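## Task

Rotate the purple-handled stopcock on the side arm of the clamped Schlenk flask to its closed setting, where the handle lies crosswise to the side arm. Afterwards the flask stays clamped exactly as it was, the stopper stays seated in the neck, the stand is not moved, and no glass is broken.

## Robot and tools

Robot: two arms, left_arm and right_arm. Each sits on its own carriage on one floor track running along y at x = 0. left_rail carries left_arm and is always the +y carriage; right_rail carries right_arm. Each arm base is at x = 0, y = its carriage position_m, z = 0.04 m, facing +x. left_arm's gripper fingers are rigid. right_arm's fingers can fold: a part held near the palm may slip, and a fingertip pushed against a surface folds easily. The most reliable grip is in the outer quarter of the pads.

Scene frame: fixed to the table. The table top is z = 0, +z is up, +x is the direction the arms face, +y is to their left. The table starts at x = 0.17 m. Results give end_effector_position in metres, end_effector_quat_wxyz, and velocities in m/s and rad/s. The gripper's fingers point along its own +z and close along its own y. The reported position is the point between the closed pads; fingertips reach about 33 mm beyond it.

execute_actions: takes actions (a list run in order) and optional cameras. Each action may contain rows, steps, until, and device commands for left_rail or right_rail.
- rows: up to 15 rows, each held for one control step (1/30 s).
- A row is a single list of 18 numbers in [-1, 1] covering both arms: left dx, dy, dz, rx, ry, rz, gripper position, force_limit, speed, then the same nine for the right arm.
- dx to rz are offsets, not poses. They are measured from that arm's Hand target as it stood when the action began, along the Hand target's own axes. 1.0 equals 0.6 m or 180 degrees, and rx, ry, rz form one rotation vector.
- Every row in an action counts from that same start, so repeating an offset in a later action moves the arm further.
- Six zeros re-request the current Hand target.
- Gripper position: +1 is fully open (140 mm), about -0.8 is where the pads meet, and -1 closes until blocked. force_limit from -1 to +1 gives roughly 14 N to 58 N. speed from -1 to +1 gives roughly 30 to 250 mm/s. A zero is a real command, so to leave a gripper alone, resend its previous three numbers.
- steps: 1 to 450, with a default of 15. After the last row, arms keep heading to the final row's target.
- until: ends the action early on rail fields or on {"all":{"status":"ended"}} / {"any":...}.
- Rail commands: position_m (left -0.8 to 1.5 m, right -1.5 to 0.8 m), speed_m_s (0.01 to 1), acceleration_factor (0.1 to 1), or {"stop": true}. The carriages keep about 0.7 m apart or more. Wait for arrival with until position_status != moving.

move: the target argument is one 18-number row or a list of up to 15 rows, in the same layout, frame and scale as execute_actions. Every target is an offset from the Hand target at the start of the move, not from the previous target. The arm follows a straight path.
- speed: 0.002 to 0.5 m/s, default 0.25; turn rate is capped at twice that value in rad/s.
- blend: metres of corner rounding.
- stop_force: 3 to 40 N, ends an arm's path on contact. It is unreliable while the gripper rotates.
- zero and blocking are optional.
- The result adds a move: line such as done, off_target, held, fault or moving, and the limits that applied.

Other tools:
- wait (seconds, 0 to 10): lets the scene run.
- stop: brakes a running move.
- zoom_image: takes camera and region [x0, y0, x1, y1], at most 504x504 pixels.
- zero_wrist_force (arm): re-zeroes that arm's wrist sensor.
- finished_scene (scene 1 or 2): ends the scene and cannot be undone.

Cameras: cam_high, cam_bench_left, cam_bench_mid, cam_bench_right, cam_left_wrist, cam_right_wrist, all 896x504.

Result lines:
- Joint positions and velocities: per arm, the rail followed by six joints.
- Joint torques.
- Wrist force and torque: in the end effector's own axes, plus a peak line.
- Hand target: where the next offsets count from.
- Tool commands.
- object_status: 0 moving, 1 blocked while opening, 2 holding after closing, 3 reached the commanded position or the pads met.
- position_measured: in counts, with 3 fully open and 230 pads touching.
- Rail position_status: moving, done, contact_stop, time_out, stopped, stopped_with_arm, stopped_for_other_arm, stopped_for_other_carriage.
- Rail position_answer: taken or not_taken.

Control limits: each step, the controller clips the command to within 150 mm and 16 degrees of the measured gripper pose. If a gripper falls short of its target, send the remaining distance as another offset.

Faults to avoid:
- Contact torque at a joint's limit (141 N m for the shoulder and elbow joints, 26.3 N m for the wrists) stops that arm for 10 s.
- A net external force of roughly 150 N has the same effect.
- Collision between the arms can fail the scene.
- Motors overheat when holding loads or straining against unreachable poses.

For the tap: approach slowly and grip the purple handle gently. Rotate it about the key's axis without levering the side arm, so the clamp, stopper and stand are undisturbed and the glass does not crack. Then release and back off. Also avoid dropping things, slamming into parts, hard pushes, excess twist on the gripper, and letting anything leave the table.

Each tool is called as name(argument=value, ...) on one line, values as JSON.

## Session

execute_actions(actions=[])

Scene clock: 0.00 s.
left_arm: end_effector_position=(+0.3456, +0.8387, +0.5800) position_measured=3 object_status=3 end_effector_quat_wxyz=(+0.000, +1.000, +0.000, +0.000) | right_arm: end_effector_position=(+0.3456, -1.1254, +0.5800) position_measured=3 object_status=3 end_effector_quat_wxyz=(+0.000, +1.000, +0.000, +0.000)
Joint positions: left_arm=[0.811 -0.316 -1.725 0.971 -0.816 -1.571 2.826] | right_arm=[-1.153 -0.316 -1.725 0.971 -0.816 -1.571 2.826]
Joint velocities: within noise
Joint torques (N m): no reading
Wrist force (N): no reading
Wrist torque (N m): no reading
Wrist force, peak (N): no reading
Hand target: left_arm +0.3456, +0.8387, +0.5800; +0.000, +1.000, +0.000, +0.000 | right_arm +0.3456, -1.1254, +0.5800; +0.000, +1.000, +0.000, +0.000
Tool commands: left_gripper/position=+1.0 left_gripper/force_limit=+1.0 left_gripper/speed=+1.0 right_gripper/position=+1.0 right_gripper/force_limit=+1.0 right_gripper/speed=+1.0
left_rail: position_m=0.811 position_status=done
right_rail: position_m=-1.153 position_status=done

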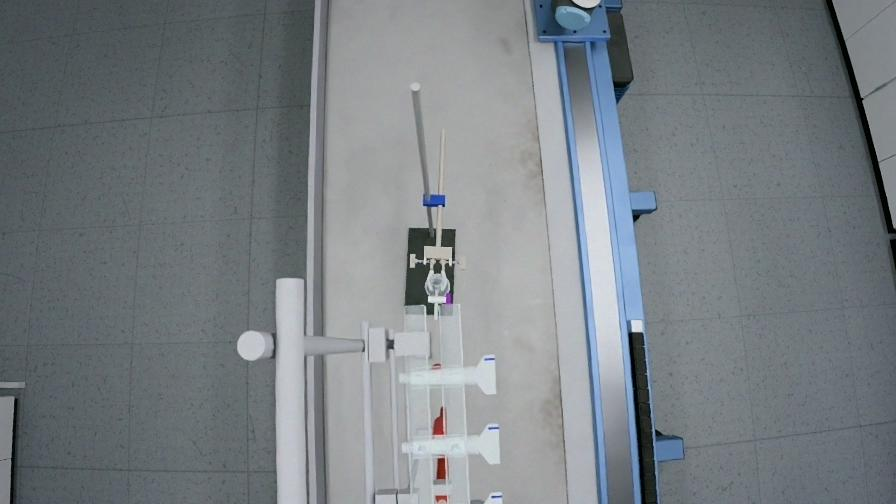

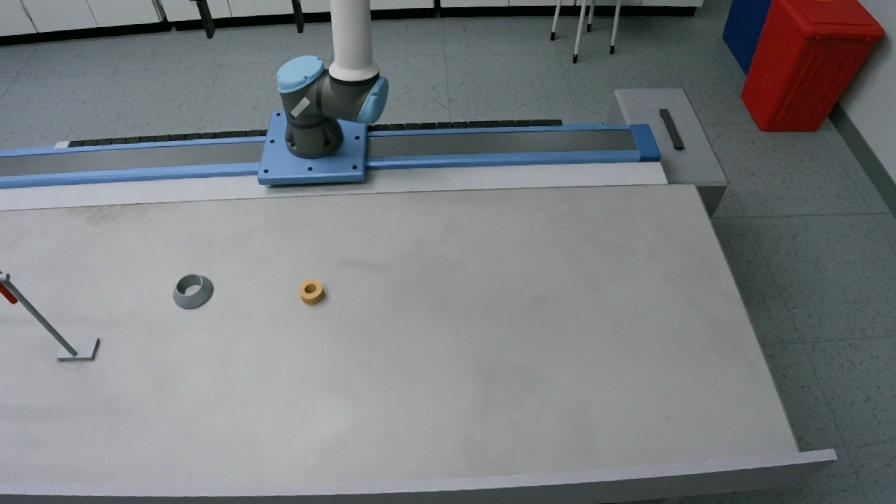

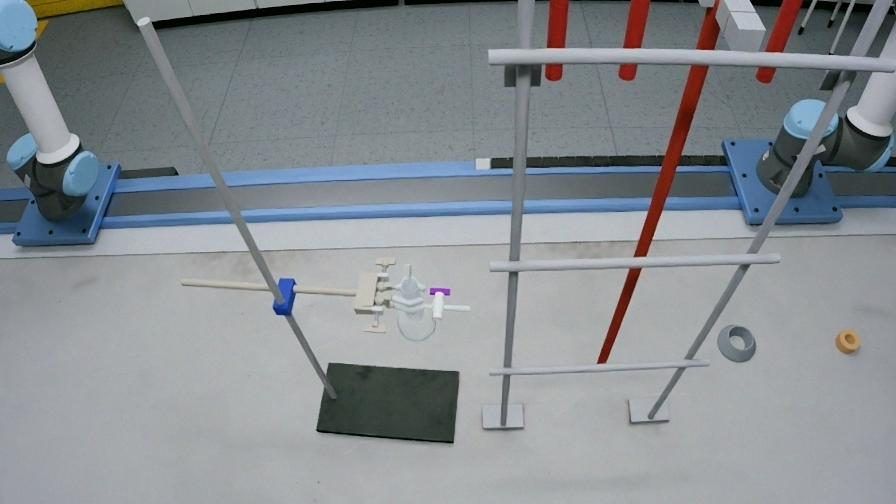

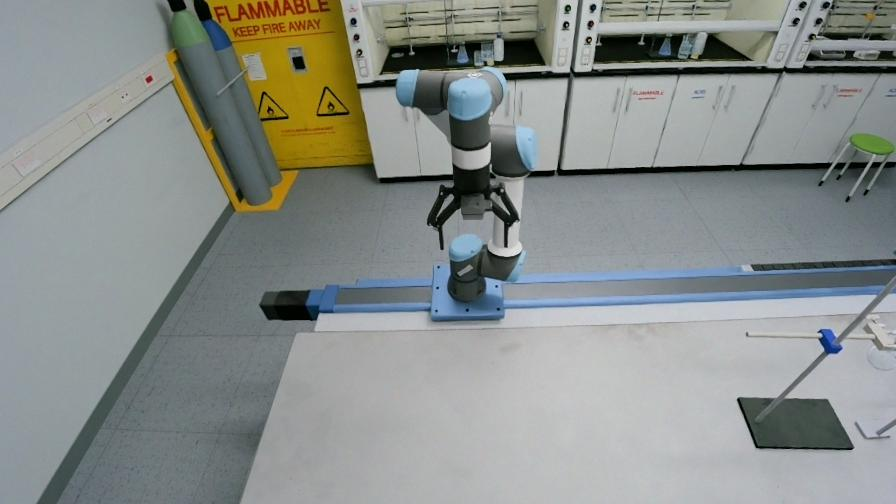

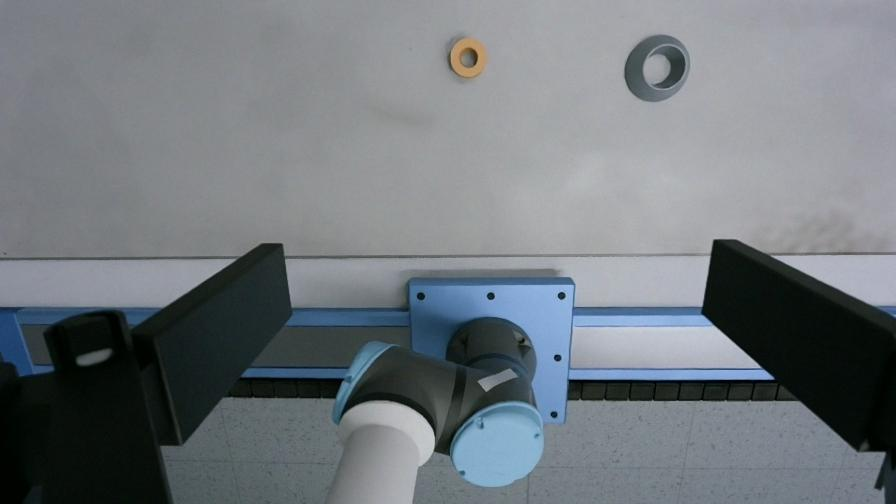

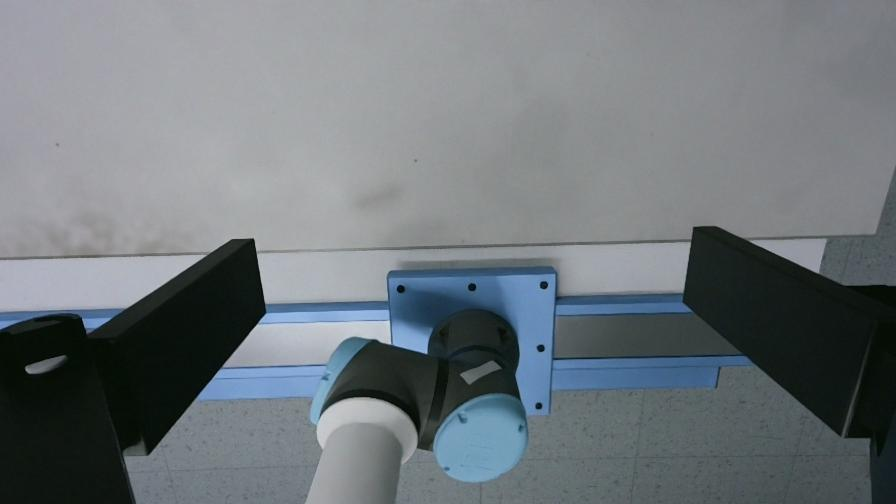

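zoom_image(camera="cam_bench_mid", region=[340, 240, 500, 360])

zoom_image(camera="cam_high", region=[380, 230, 500, 330])

zoom_image(camera="cam_bench_right", region=[736, 280, 896, 460])

Scaled by 3.150.

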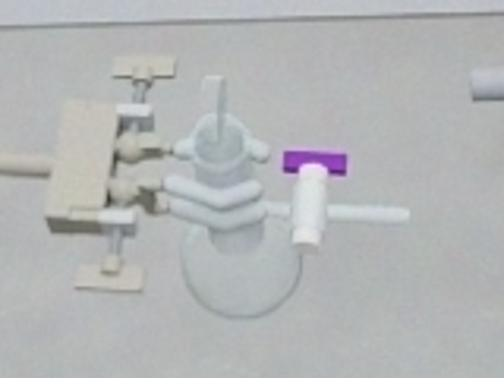

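Scaled by 4.200.

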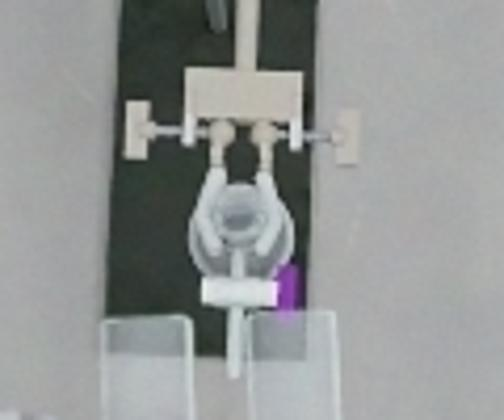

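Scaled by 2.800.

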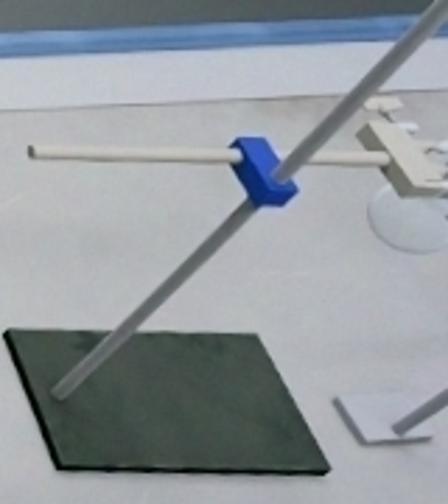

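move(target=[0,0,0,0,0,0,1,1,1, 0.0407,-0.474,0.3217,-0.3849,0.3849,-0.3849,-0.25,-1,0], speed=0.5, blocking=false, cameras=[])

execute_actions(actions=[{"right_rail": {"position_m": -0.38}, "steps": 150, "until": {"right_rail": {"position_status": ["!=", "moving"]}}}], cameras=[])

wait(seconds=0.2, cameras=["cam_right_wrist", "cam_bench_mid", "cam_high"])

Scene clock: 25.77 s.
left_arm: end_effector_position=(+0.3456, +0.8387, +0.5800) position_measured=3 object_status=3 end_effector_quat_wxyz=(+0.000, +1.000, +0.000, +0.000) | right_arm: end_effector_position=(+0.3468, -1.0898, +0.5567) position_measured=100 object_status=0 end_effector_quat_wxyz=(+0.067, +0.993, +0.076, +0.067) end_effector_velocity=(+0.008, +0.129, -0.087) end_effector_angular_velocity=(-0.478, -0.509, +0.551)
Joint positions: left_arm=[0.811 -0.316 -1.725 0.971 -0.816 -1.571 2.826] | right_arm=[-1.153 -0.11 -1.862 1.213 -1.08 -1.677 2.87]
Joint velocities: left_arm=[within noise] | right_arm=[0 0.798 -0.434 0.844 -0.949 -0.453 0.179]
Joint torques (N m): left_arm=[-0.49 -13.24 -19.29 -3.66 0.07 0.08] | right_arm=[16.44 -18.16 -0.82 -5.97 -4 3.12]
Wrist force (N): left_arm=[0.0 0.1 0.3] | right_arm=[0.7 0.4 -0.3]
Wrist torque (N m): left_arm=[0.01 -0.01 0.00] | right_arm=[0.11 -0.15 -0.02]
Wrist force, peak (N): left_arm=[-0.3 0.4 0.5] | right_arm=[0.5 1.6 -0.3]
Hand target: left_arm +0.3456, +0.8387, +0.5800; +0.000, +1.000, +0.000, +0.000 | right_arm +0.3503, -1.0712, +0.5433; +0.114, +0.980, +0.114, +0.114
Tool commands: left_gripper/position=+1.0 left_gripper/force_limit=+1.0 left_gripper/speed=+1.0 right_gripper/position=-0.25 right_gripper/force_limit=-1.0 right_gripper/speed=+0.0
Off the commanded pose: left_arm 0.000 m, 0 deg | right_arm 0.302 m, 106 deg.
left_rail: position_m=0.811 position_status=done
right_rail: position_m=-1.153 position_status=done
move: running
No camera images: "cameras" was empty.

Scene clock: 27.37 s.
left_arm: end_effector_position=(+0.3456, +0.8387, +0.5800) position_measured=3 object_status=3 end_effector_quat_wxyz=(+0.000, +1.000, +0.000, +0.000) | right_arm: end_effector_position=(+0.3616, -0.1048, +0.4042) position_measured=160 object_status=3 end_effector_quat_wxyz=(+0.458, +0.657, +0.451, +0.393) end_effector_velocity=(+0.022, +0.145, -0.090) end_effector_angular_velocity=(-0.431, -0.226, +0.419)
Joint positions: left_arm=[0.811 -0.316 -1.725 0.971 -0.816 -1.571 2.826] | right_arm=[-0.38 0.989 -1.722 2.284 -2.976 -2.723 2.361]
Joint velocities: left_arm=[within noise] | right_arm=[0.002 0.17 0.717 0.16 -1.728 -0.097 -1.19]
Joint torques (N m): left_arm=[-0.61 -13.15 -18.26 -3.94 0.12 0.12] | right_arm=[8.49 -2.19 -15.33 -6.55 -3.25 -6.27]
Wrist force (N): left_arm=[0.0 0.1 0.3] | right_arm=[1.0 0.1 1.3]
Wrist torque (N m): left_arm=[0.02 0.01 0.01] | right_arm=[0.13 -0.17 0.04]
Wrist force, peak (N): left_arm=[0.1 0.4 0.5] | right_arm=[3.6 -1.5 -0.6]
Hand target: left_arm +0.3456, +0.8387, +0.5800; +0.000, +1.000, +0.000, +0.000 | right_arm +0.3689, -0.0820, +0.3962; +0.481, +0.561, +0.480, +0.472
Tool commands: left_gripper/position=+1.0 left_gripper/force_limit=+1.0 left_gripper/speed=+1.0 right_gripper/position=-0.25 right_gripper/force_limit=-1.0 right_gripper/speed=+0.0
Off the commanded pose: left_arm 0.000 m, 0 deg | right_arm 0.041 m, 23 deg.
left_rail: position_m=0.811 position_status=done
right_rail: position_m=-0.380 position_status=done
earlier move: running; limits=paced
No camera images: "cameras" was empty.

Scene clock: 27.57 s.
left_arm: end_effector_position=(+0.3456, +0.8387, +0.5800) position_measured=3 object_status=3 end_effector_quat_wxyz=(+0.000, +1.000, +0.000, +0.000) | right_arm: end_effector_position=(+0.3660, -0.0795, +0.3883) position_measured=160 object_status=3 end_effector_quat_wxyz=(+0.475, +0.610, +0.484, +0.409) end_effector_velocity=(+0.020, +0.089, -0.055) end_effector_angular_velocity=(-0.312, -0.228, +0.465)
Joint positions: left_arm=[0.811 -0.316 -1.725 0.971 -0.816 -1.571 2.826] | right_arm=[-0.38 1.009 -1.59 2.308 -3.319 -2.713 2.112]
Joint velocities: left_arm=[within noise] | right_arm=[0 0.008 0.536 0.137 -1.72 0.207 -1.308]
Joint torques (N m): left_arm=[-0.32 -13.04 -18.3 -3.88 0.02 0.19] | right_arm=[7.74 -12.78 -9.53 -6.29 1.62 -6.25]
Wrist force (N): left_arm=[-0.1 0.0 0.4] | right_arm=[1.7 -0.5 0.8]
Wrist torque (N m): left_arm=[0.00 0.02 0.00] | right_arm=[0.04 -0.27 0.05]
Wrist force, peak (N): left_arm=[0.1 0.2 0.5] | right_arm=[1.7 -0.1 1.3]
Hand target: left_arm +0.3456, +0.8387, +0.5800; +0.000, +1.000, +0.000, +0.000 | right_arm +0.3700, -0.0683, +0.3870; +0.498, +0.512, +0.498, +0.491
Tool commands: left_gripper/position=+1.0 left_gripper/force_limit=+1.0 left_gripper/speed=+1.0 right_gripper/position=-0.25 right_gripper/force_limit=-1.0 right_gripper/speed=+0.0
Off the commanded pose: left_arm 0.000 m, 0 deg | right_arm 0.012 m, 17 deg; orientation clipped.
left_rail: position_m=0.811 position_status=done
right_rail: position_m=-0.380 position_status=done
earlier move: running; limits=paced
wait: 0.20 s
camera_calibration:
cam_right_wrist: T_world_to_cam=[[0.187122, -0.109058, 0.976264, -0.444328], [-0.493129, -0.869952, -0.00266352, 0.124603], [0.849594, -0.480925, -0.216567, -0.120399], [0, 0, 0, 1]] pos_world=[0.246879, 0.00203796, 0.408039]
Images, in order (width x height): cam_high 896x504, cam_bench_mid 896x504, cam_right_wrist 896x504.

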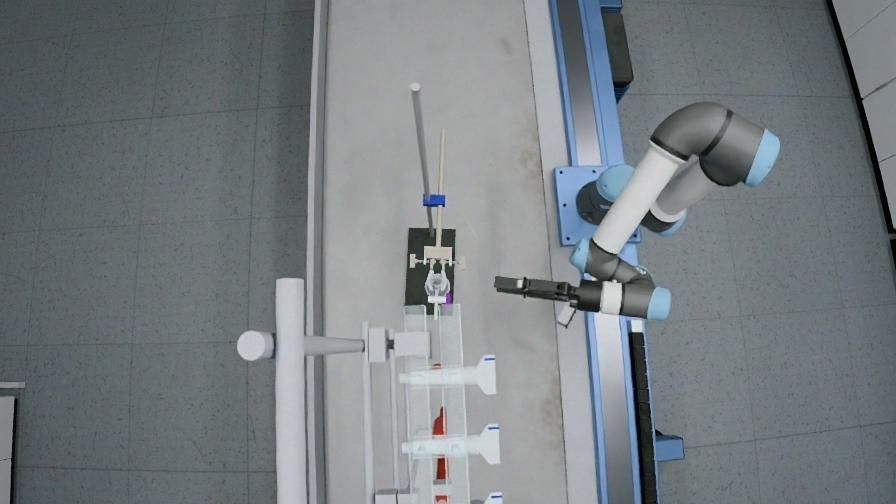

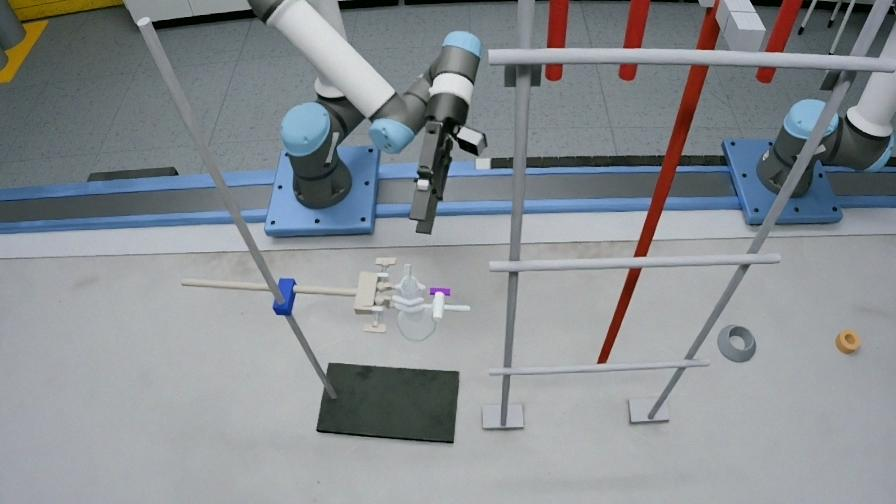

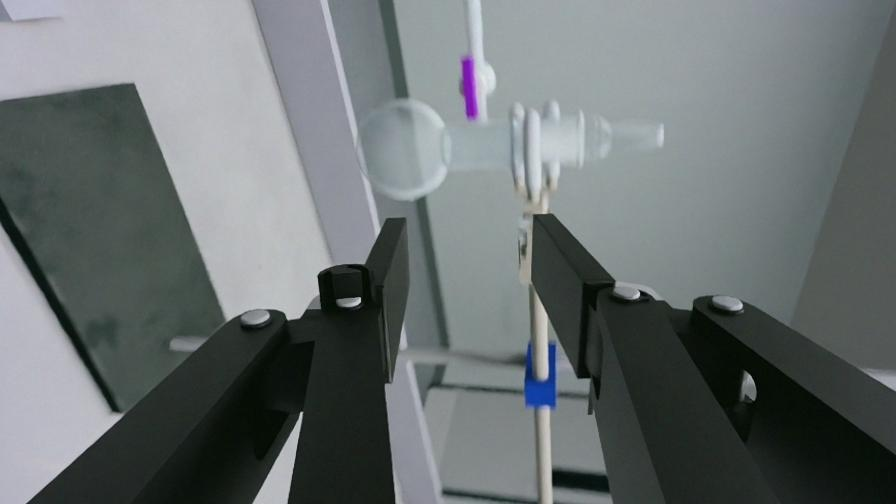

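wait(seconds=1.0, cameras=["cam_right_wrist", "cam_bench_mid", "cam_high"])

zoom_image(camera="cam_right_wrist", region=[360, 20, 680, 240])

Scene clock: 28.47 s.
left_arm: end_effector_position=(+0.3456, +0.8387, +0.5800) position_measured=3 object_status=3 end_effector_quat_wxyz=(+0.000, +1.000, +0.000, +0.000) | right_arm: end_effector_position=(+0.3700, -0.0683, +0.3870) position_measured=160 object_status=3 end_effector_quat_wxyz=(+0.500, +0.500, +0.500, +0.500) end_effector_velocity=(+0.000, +0.000, +0.000) end_effector_angular_velocity=(-0.001, -0.011, +0.003)
Joint positions: left_arm=[0.811 -0.316 -1.725 0.971 -0.816 -1.571 2.826] | right_arm=[-0.38 0.951 -1.383 2.394 -4.151 -2.522 1.572]
Joint velocities: left_arm=[within noise] | right_arm=[0 -0.004 0.012 0.001 -0.031 0.007 -0.016]
Joint torques (N m): left_arm=[-0.56 -13 -17.51 -3.98 0.08 0.13] | right_arm=[-8.71 -13.79 -7.3 -2.59 1.83 -1.85]
Wrist force (N): left_arm=[-0.1 0.0 0.3] | right_arm=[0.3 0.3 1.1]
Wrist torque (N m): left_arm=[0.00 0.01 0.00] | right_arm=[0.21 -0.05 0.09]
Wrist force, peak (N): left_arm=[0.1 0.2 0.6] | right_arm=[2.0 0.1 1.3]
Hand target: left_arm +0.3456, +0.8387, +0.5800; +0.000, +1.000, +0.000, +0.000 | right_arm +0.3700, -0.0683, +0.3870; +0.500, +0.500, +0.500, +0.500
Tool commands: left_gripper/position=+1.0 left_gripper/force_limit=+1.0 left_gripper/speed=+1.0 right_gripper/position=-0.25 right_gripper/force_limit=-1.0 right_gripper/speed=+0.0
Off the commanded pose: left_arm 0.000 m, 0 deg | right_arm 0.000 m, 0 deg.
left_rail: position_m=0.811 position_status=done
right_rail: position_m=-0.380 position_status=done
earlier move: done; limits=paced
wait: 0.60 of 1 s (the move ended)
camera_calibration:
cam_right_wrist: T_world_to_cam=[[-0.00830485, -0.0313192, 0.999475, -0.373974], [-0.31373, -0.948961, -0.0323432, 0.0759642], [0.949476, -0.313834, -0.00194478, -0.22725], [0, 0, 0, 1]] pos_world=[0.236494, -0.0109441, 0.375793]
Images, in order (width x height): cam_high 896x504, cam_bench_mid 896x504, cam_right_wrist 896x504.

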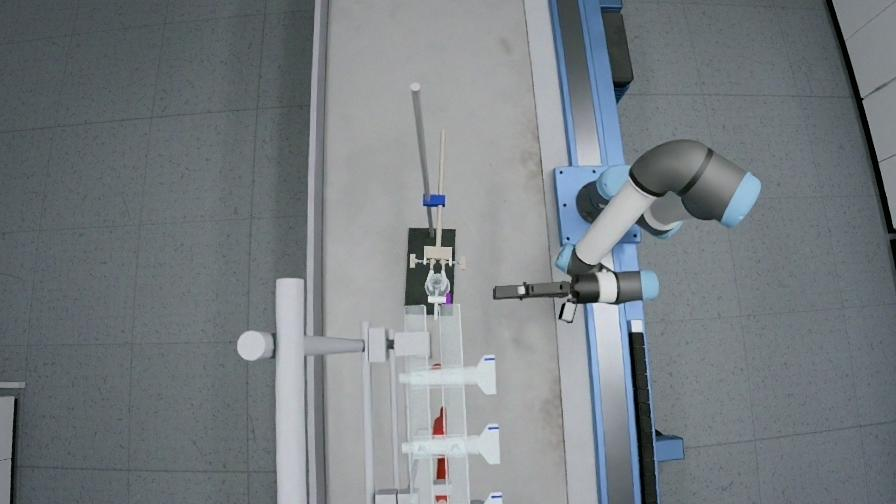

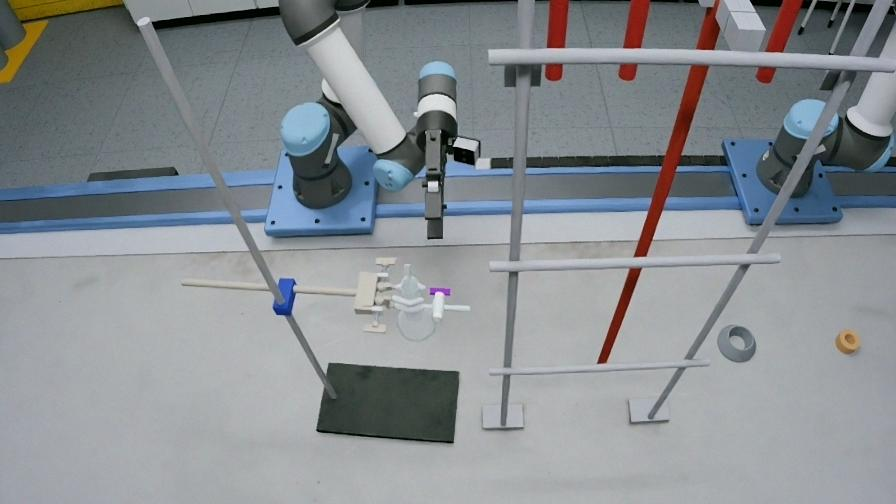

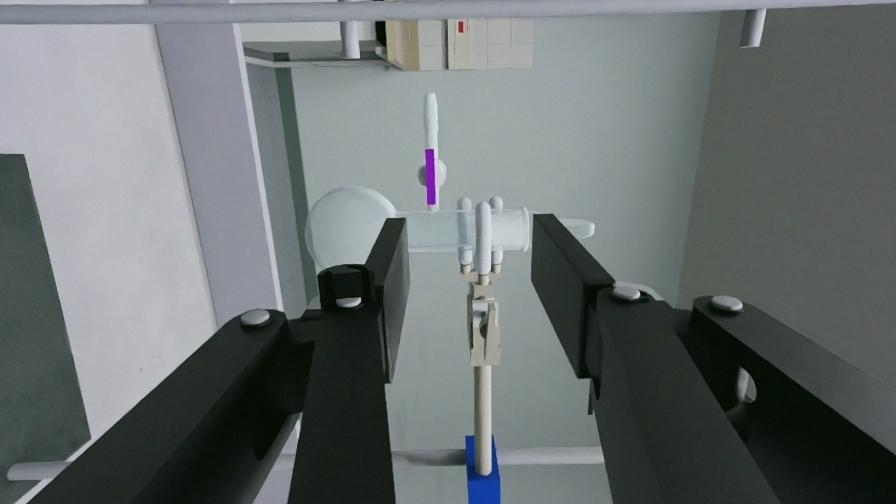

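Scaled by 1.575.

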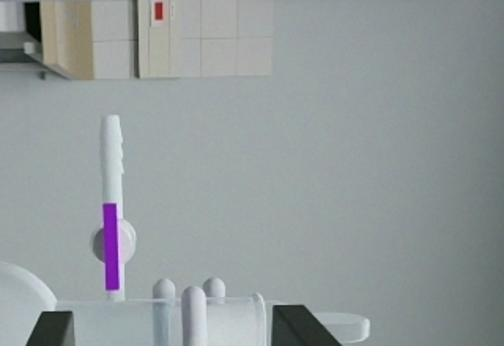

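zoom_image(camera="cam_right_wrist", region=[300, 130, 700, 400])

zoom_image(camera="cam_right_wrist", region=[400, 80, 480, 220])

Scaled by 1.260.

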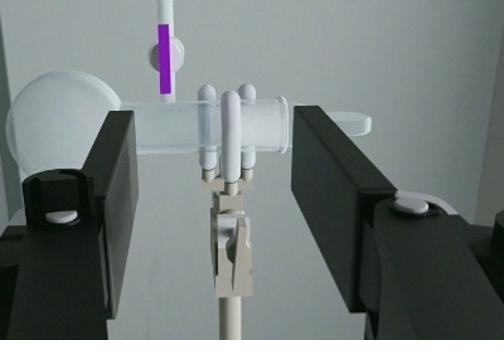

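Scaled by 3.600.

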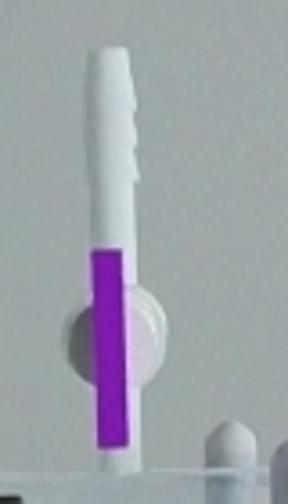

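move(target=[0,0,0,0,0,0,1,1,1, 0.0183,-0.026,0.1,0,0,0,-0.5,-1,0], speed=0.2, cameras=["cam_right_wrist", "cam_bench_mid", "cam_high"])

zoom_image(camera="cam_right_wrist", region=[340, 100, 600, 320])

zoom_image(camera="cam_high", region=[400, 240, 500, 330])

zoom_image(camera="cam_bench_mid", region=[380, 220, 500, 340])

Scene clock: 36.97 s.
left_arm: end_effector_position=(+0.3456, +0.8387, +0.5800) position_measured=3 object_status=3 end_effector_quat_wxyz=(+0.000, +1.000, +0.000, +0.000) | right_arm: end_effector_position=(+0.4299, -0.0574, +0.3714) position_measured=192 object_status=3 end_effector_quat_wxyz=(+0.500, +0.500, +0.500, +0.500)
Joint positions: left_arm=[0.811 -0.316 -1.725 0.971 -0.816 -1.571 2.826] | right_arm=[-0.38 0.82 -1.287 2.329 -4.184 -2.391 1.571]
Joint velocities: within noise
Joint torques (N m): left_arm=[0.03 -13.34 -15.35 -4.5 0.07 0.16] | right_arm=[-8.43 -17.09 -20.44 -3.04 1.66 -2.06]
Wrist force (N): left_arm=[0.0 0.2 0.3] | right_arm=[0.8 0.5 1.4]
Wrist torque (N m): left_arm=[0.05 0.01 0.01] | right_arm=[0.25 -0.16 0.08]
Wrist force, peak (N): left_arm=[-0.1 0.1 0.6] | right_arm=[0.7 -0.4 2.4]
Hand target: left_arm +0.3456, +0.8387, +0.5800; +0.000, +1.000, +0.000, +0.000 | right_arm +0.4300, -0.0574, +0.3714; +0.500, +0.500, +0.500, +0.500
Off the commanded pose: left_arm 0.000 m, 0 deg | right_arm 0.000 m, 0 deg.
left_rail: position_m=0.811 position_status=done
right_rail: position_m=-0.380 position_status=done
move: done
camera_calibration:
cam_right_wrist: T_world_to_cam=[[-0.00941677, -0.0312767, 0.999466, -0.357057], [-0.313311, -0.949089, -0.0326522, 0.104572], [0.949604, -0.313452, -0.000861981, -0.281182], [0, 0, 0, 1]] pos_world=[0.296413, -0.0000563941, 0.360038]
Images, in order (width x height): cam_high 896x504, cam_bench_mid 896x504, cam_right_wrist 896x504.

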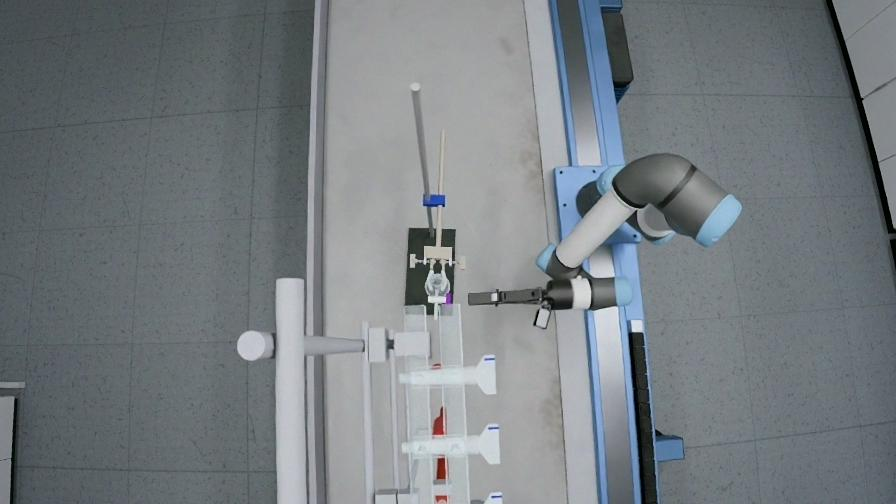

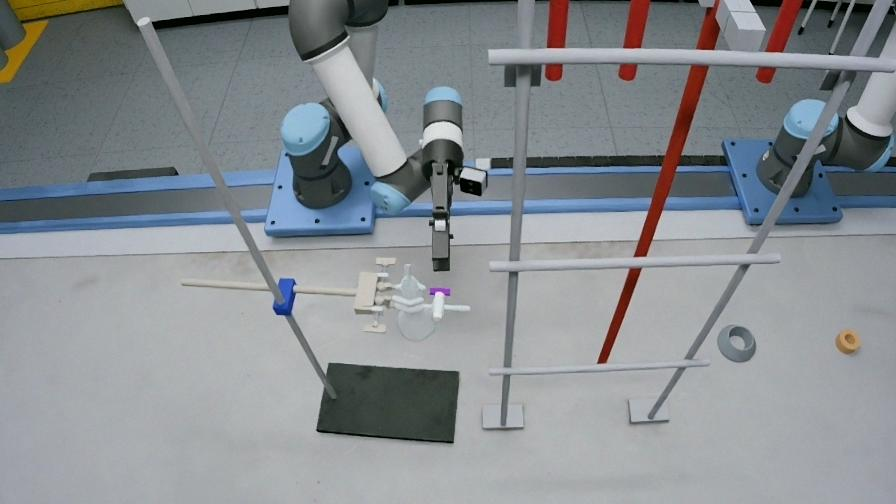

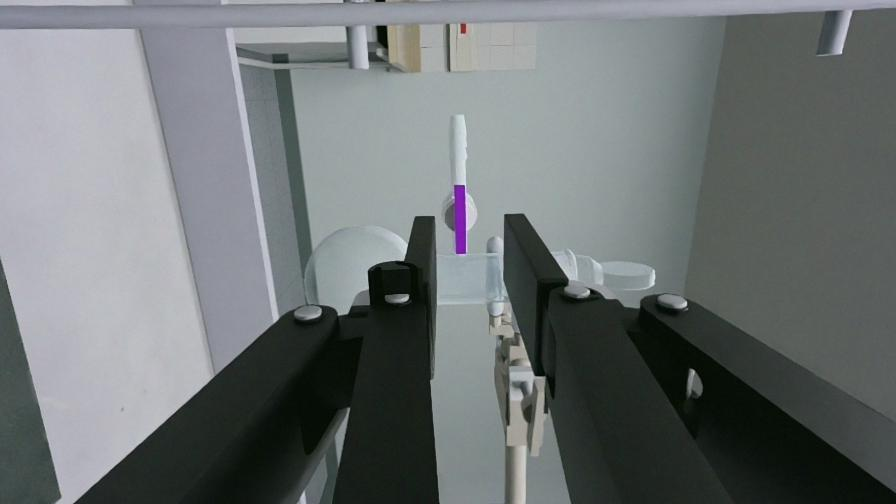

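Scaled by 1.938.

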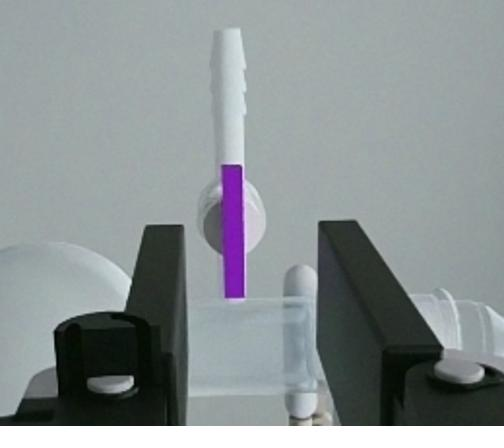

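Scaled by 5.040.

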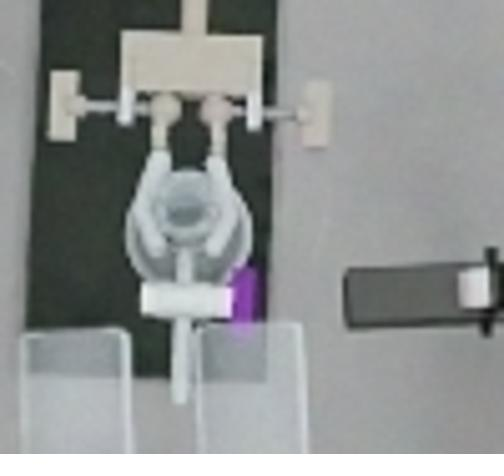

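Scaled by 4.200.

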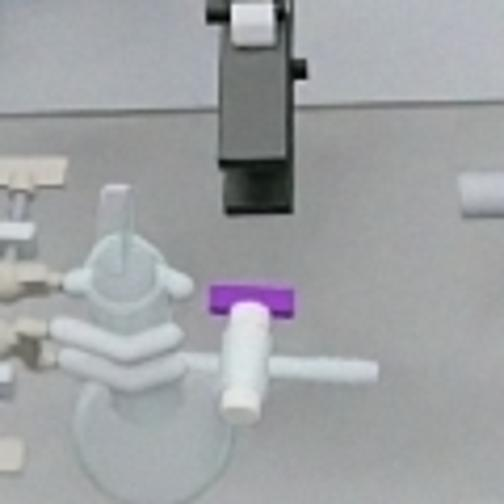

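move(target=[0,0,0,0,0,0,1,1,1, 0.0024,-0.0025,0.08,0,0,0,-0.5,-1,0], speed=0.1, stop_force=6, cameras=["cam_right_wrist", "cam_bench_mid", "cam_high"])

zoom_image(camera="cam_right_wrist", region=[400, 160, 560, 330])

zoom_image(camera="cam_high", region=[410, 260, 490, 330])

zoom_image(camera="cam_bench_mid", region=[400, 240, 490, 330])

Scene clock: 44.60 s.
left_arm: end_effector_position=(+0.3456, +0.8387, +0.5800) position_measured=3 object_status=3 end_effector_quat_wxyz=(+0.000, +1.000, +0.000, +0.000) | right_arm: end_effector_position=(+0.4780, -0.0559, +0.3699) position_measured=192 object_status=3 end_effector_quat_wxyz=(+0.500, +0.500, +0.500, +0.500)
Joint positions: left_arm=[0.811 -0.316 -1.725 0.971 -0.816 -1.571 2.826] | right_arm=[-0.38 0.721 -1.246 2.271 -4.166 -2.292 1.571]
Joint velocities: within noise
Joint torques (N m): left_arm=[-0.1 -13.96 -13.93 -4.62 0.2 0.15] | right_arm=[-8.78 -19.87 -19.81 -0.8 1.64 -1.29]
Wrist force (N): left_arm=[-0.1 0.2 0.3] | right_arm=[0.4 0.3 1.2]
Wrist torque (N m): left_arm=[0.04 0.02 0.00] | right_arm=[0.23 -0.06 0.08]
Wrist force, peak (N): left_arm=[-0.2 0.4 0.5] | right_arm=[0.9 0.2 2.0]
Hand target: left_arm +0.3456, +0.8387, +0.5800; +0.000, +1.000, +0.000, +0.000 | right_arm +0.4780, -0.0559, +0.3699; +0.500, +0.500, +0.500, +0.500
Off the commanded pose: left_arm 0.000 m, 0 deg | right_arm 0.000 m, 0 deg.
left_rail: position_m=0.811 position_status=done
right_rail: position_m=-0.380 position_status=done
move: done
camera_calibration:
cam_right_wrist: T_world_to_cam=[[-0.00942966, -0.0312727, 0.999466, -0.355029], [-0.313307, -0.94909, -0.0326524, 0.120984], [0.949605, -0.313447, -0.000848349, -0.326413], [0, 0, 0, 1]] pos_world=[0.34452, 0.00140906, 0.358513]
Images, in order (width x height): cam_high 896x504, cam_bench_mid 896x504, cam_right_wrist 896x504.

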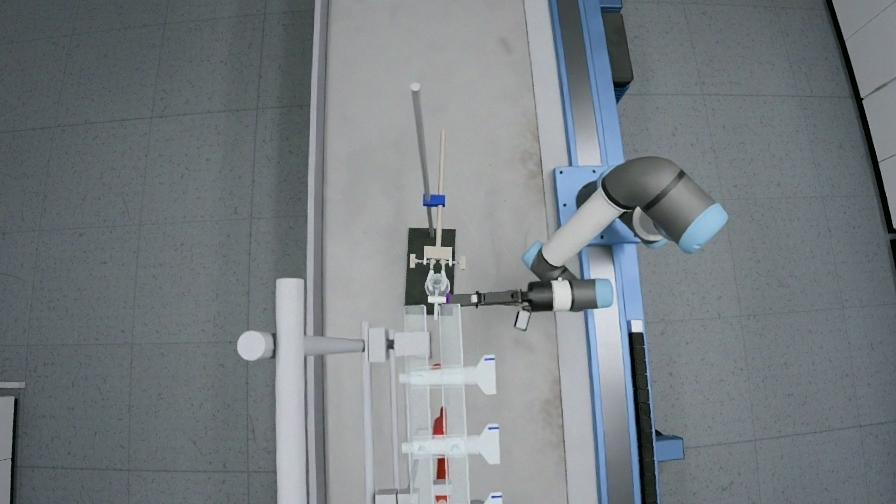

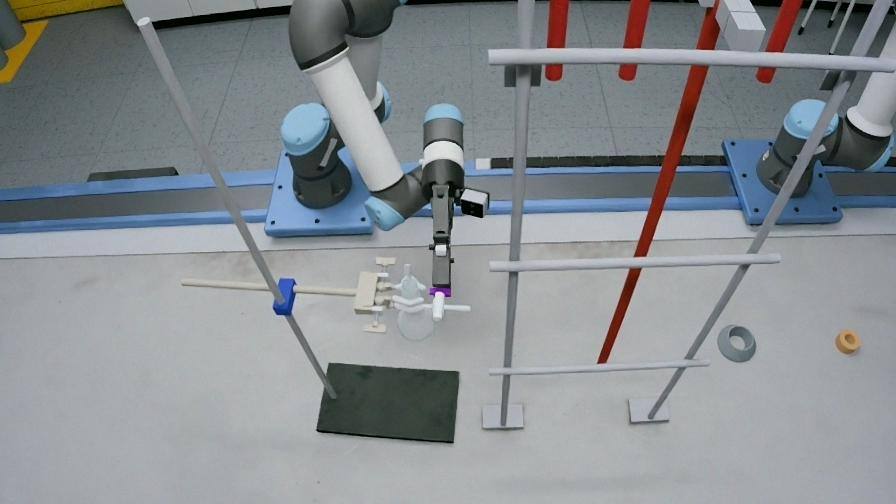

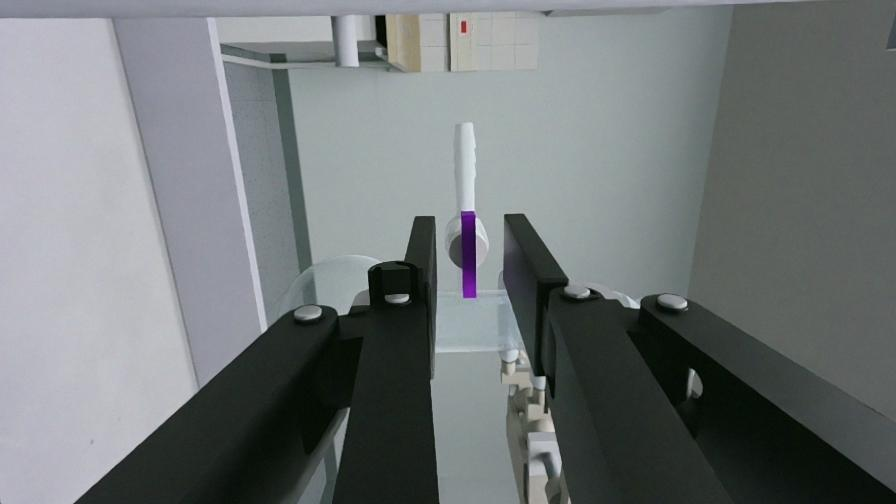

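Scaled by 2.965.

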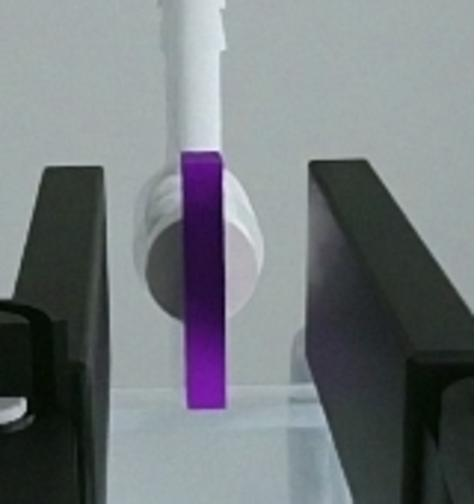

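Scaled by 6.300.

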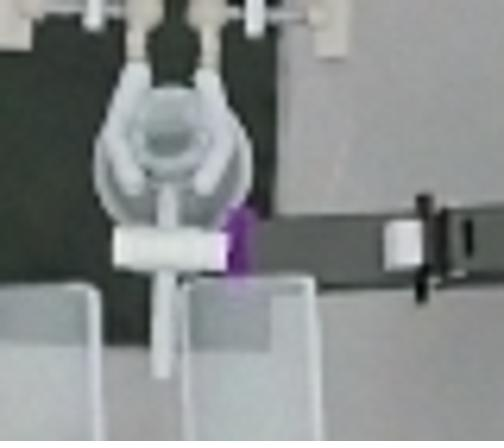

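Scaled by 5.600.

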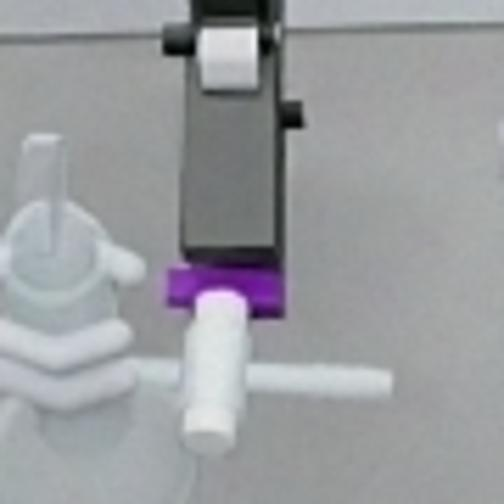

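zero_wrist_force(arm="right_arm")

move(target=[[0,0,0,0,0,0,1,1,1, -0.0025,-0.0012,0.0025,0,0,0,-0.5,-1,0],[0,0,0,0,0,0,1,1,1, -0.0025,-0.0012,0.0025,0,0,0,-1,-1,-1]], speed=0.05, cameras=["cam_right_wrist", "cam_bench_mid", "cam_high"])

zoom_image(camera="cam_right_wrist", region=[400, 160, 560, 330])

Wrist force sensor zeroed.

Scene clock: 54.43 s.
left_arm: end_effector_position=(+0.3456, +0.8387, +0.5800) position_measured=3 object_status=3 end_effector_quat_wxyz=(+0.000, +1.000, +0.000, +0.000) | right_arm: end_effector_position=(+0.4795, -0.0574, +0.3692) position_measured=223 object_status=2 end_effector_quat_wxyz=(+0.500, +0.500, +0.500, +0.500)
Joint positions: left_arm=[0.811 -0.316 -1.725 0.971 -0.816 -1.571 2.826] | right_arm=[-0.38 0.715 -1.245 2.273 -4.169 -2.285 1.571]
Joint velocities: within noise
Joint torques (N m): left_arm=[0.3 -13.75 -12.5 -4.54 0.14 0.22] | right_arm=[-9.02 -19.95 -9.86 -2.07 0.99 -1.84]
Wrist force (N, zeroed by zero_wrist_force on right_arm): left_arm=[0.1 0.4 0.6] | right_arm=[0.7 2.0 0.0]
Wrist torque (N m, zeroed by zero_wrist_force on right_arm): left_arm=[0.09 -0.01 0.00] | right_arm=[-0.08 -0.07 -0.07]
Wrist force, peak (N, zeroed by zero_wrist_force on right_arm): left_arm=[0.1 0.4 0.6] | right_arm=[0.6 2.2 0.1]
Hand target: left_arm +0.3456, +0.8387, +0.5800; +0.000, +1.000, +0.000, +0.000 | right_arm +0.4795, -0.0574, +0.3692; +0.500, +0.500, +0.500, +0.500
Off the commanded pose: left_arm 0.000 m, 0 deg | right_arm 0.000 m, 0 deg.
left_rail: position_m=0.811 position_status=done
right_rail: position_m=-0.380 position_status=done
move: done
camera_calibration:
cam_right_wrist: T_world_to_cam=[[-0.00944856, -0.0312857, 0.999466, -0.354337], [-0.313279, -0.949099, -0.0326707, 0.120003], [0.949614, -0.313421, -0.000833552, -0.32831], [0, 0, 0, 1]] pos_world=[0.346015, -0.0000902118, 0.357795]
Images, in order (width x height): cam_high 896x504, cam_bench_mid 896x504, cam_right_wrist 896x504.

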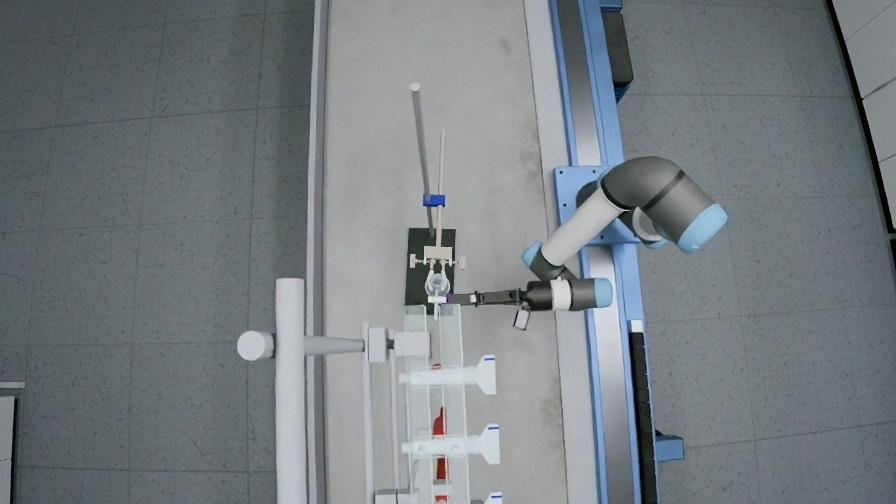

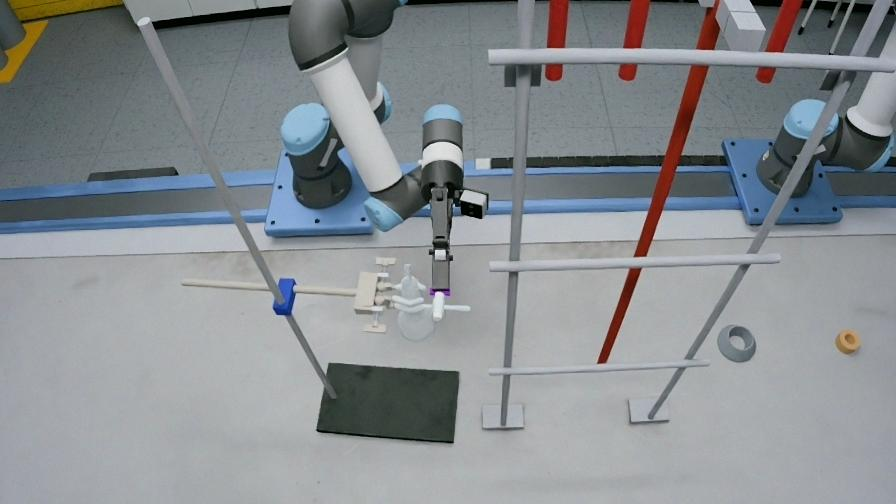

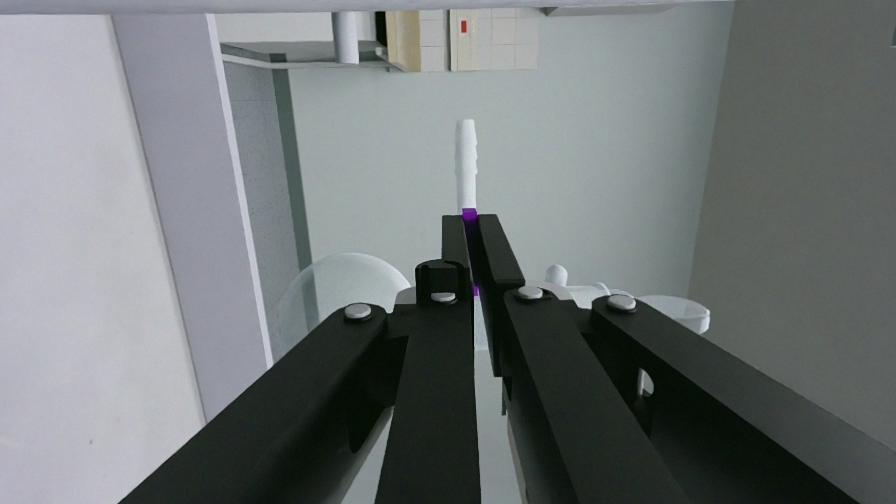

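Scaled by 2.965.

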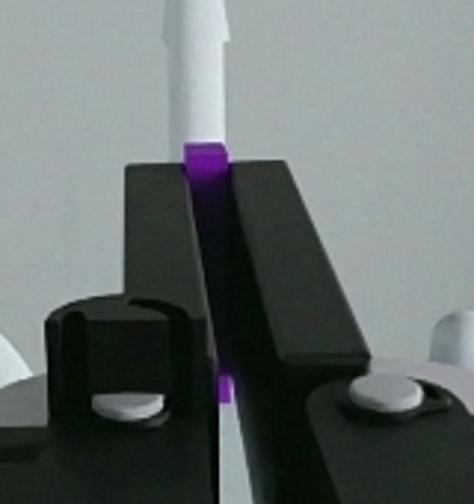

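move(target=[0,0,0,0,0,0,1,1,1, 0,0,0,0,0,0.039,-1,-1,-1], speed=0.15, cameras=["cam_right_wrist"])

zoom_image(camera="cam_right_wrist", region=[400, 160, 560, 330])

Scene clock: 56.07 s.
left_arm: end_effector_position=(+0.3456, +0.8387, +0.5800) position_measured=3 object_status=3 end_effector_quat_wxyz=(+0.000, +1.000, +0.000, +0.000) | right_arm: end_effector_position=(+0.4795, -0.0574, +0.3692) position_measured=223 object_status=2 end_effector_quat_wxyz=(+0.469, +0.530, +0.468, +0.530)
Joint positions: left_arm=[0.811 -0.316 -1.725 0.971 -0.816 -1.571 2.826] | right_arm=[-0.38 0.715 -1.245 2.273 -4.169 -2.285 1.693]
Joint velocities: within noise
Joint torques (N m): left_arm=[0.43 -13.73 -12.08 -4.5 0.17 0.16] | right_arm=[-7.36 -33.68 -11.91 -0.05 -0.27 2.6]
Wrist force (N, zeroed by zero_wrist_force on right_arm): left_arm=[-0.1 0.0 0.2] | right_arm=[1.2 2.9 -0.1]
Wrist torque (N m, zeroed by zero_wrist_force on right_arm): left_arm=[0.01 0.01 0.00] | right_arm=[-0.16 -0.06 -0.15]
Wrist force, peak (N, zeroed by zero_wrist_force on right_arm): left_arm=[0.1 0.2 0.6] | right_arm=[1.9 3.0 -0.3]
Hand target: left_arm +0.3456, +0.8387, +0.5800; +0.000, +1.000, +0.000, +0.000 | right_arm +0.4795, -0.0574, +0.3692; +0.468, +0.530, +0.468, +0.530
Off the commanded pose: left_arm 0.000 m, 0 deg | right_arm 0.000 m, 0 deg.
left_rail: position_m=0.811 position_status=done
right_rail: position_m=-0.380 position_status=done
move: done
camera_calibration:
cam_right_wrist: T_world_to_cam=[[-0.00947672, -0.153016, 0.988178, -0.357156], [-0.31331, -0.938008, -0.148252, 0.163336], [0.949604, -0.311011, -0.0390523, -0.314074], [0, 0, 0, 1]] pos_world=[0.346036, 0.000879089, 0.364883]
Images, in order (width x height): cam_right_wrist 896x504.

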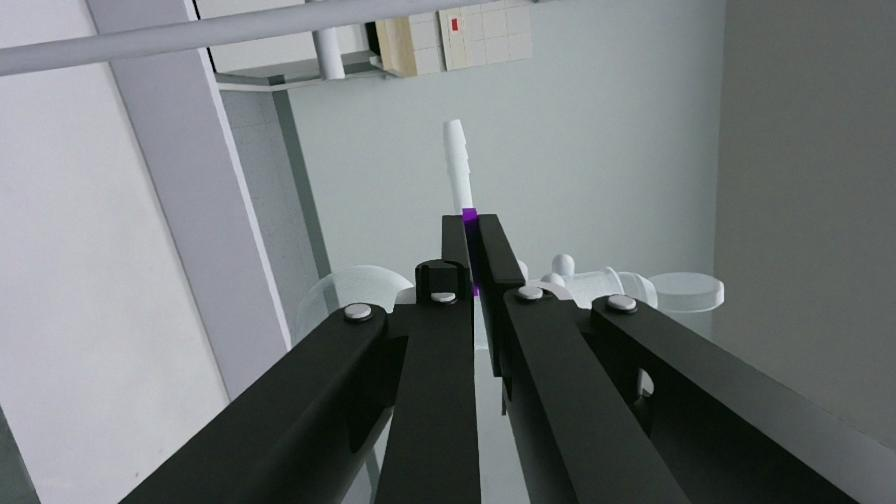

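Scaled by 2.965.

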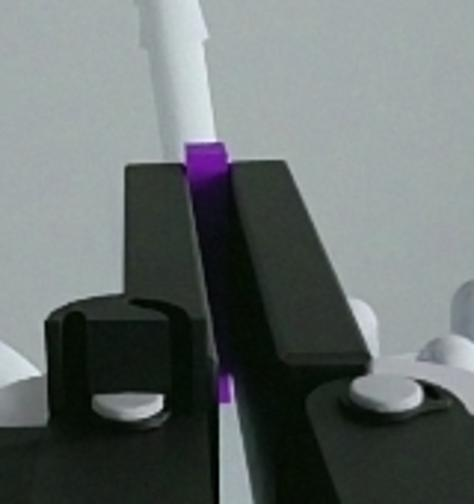

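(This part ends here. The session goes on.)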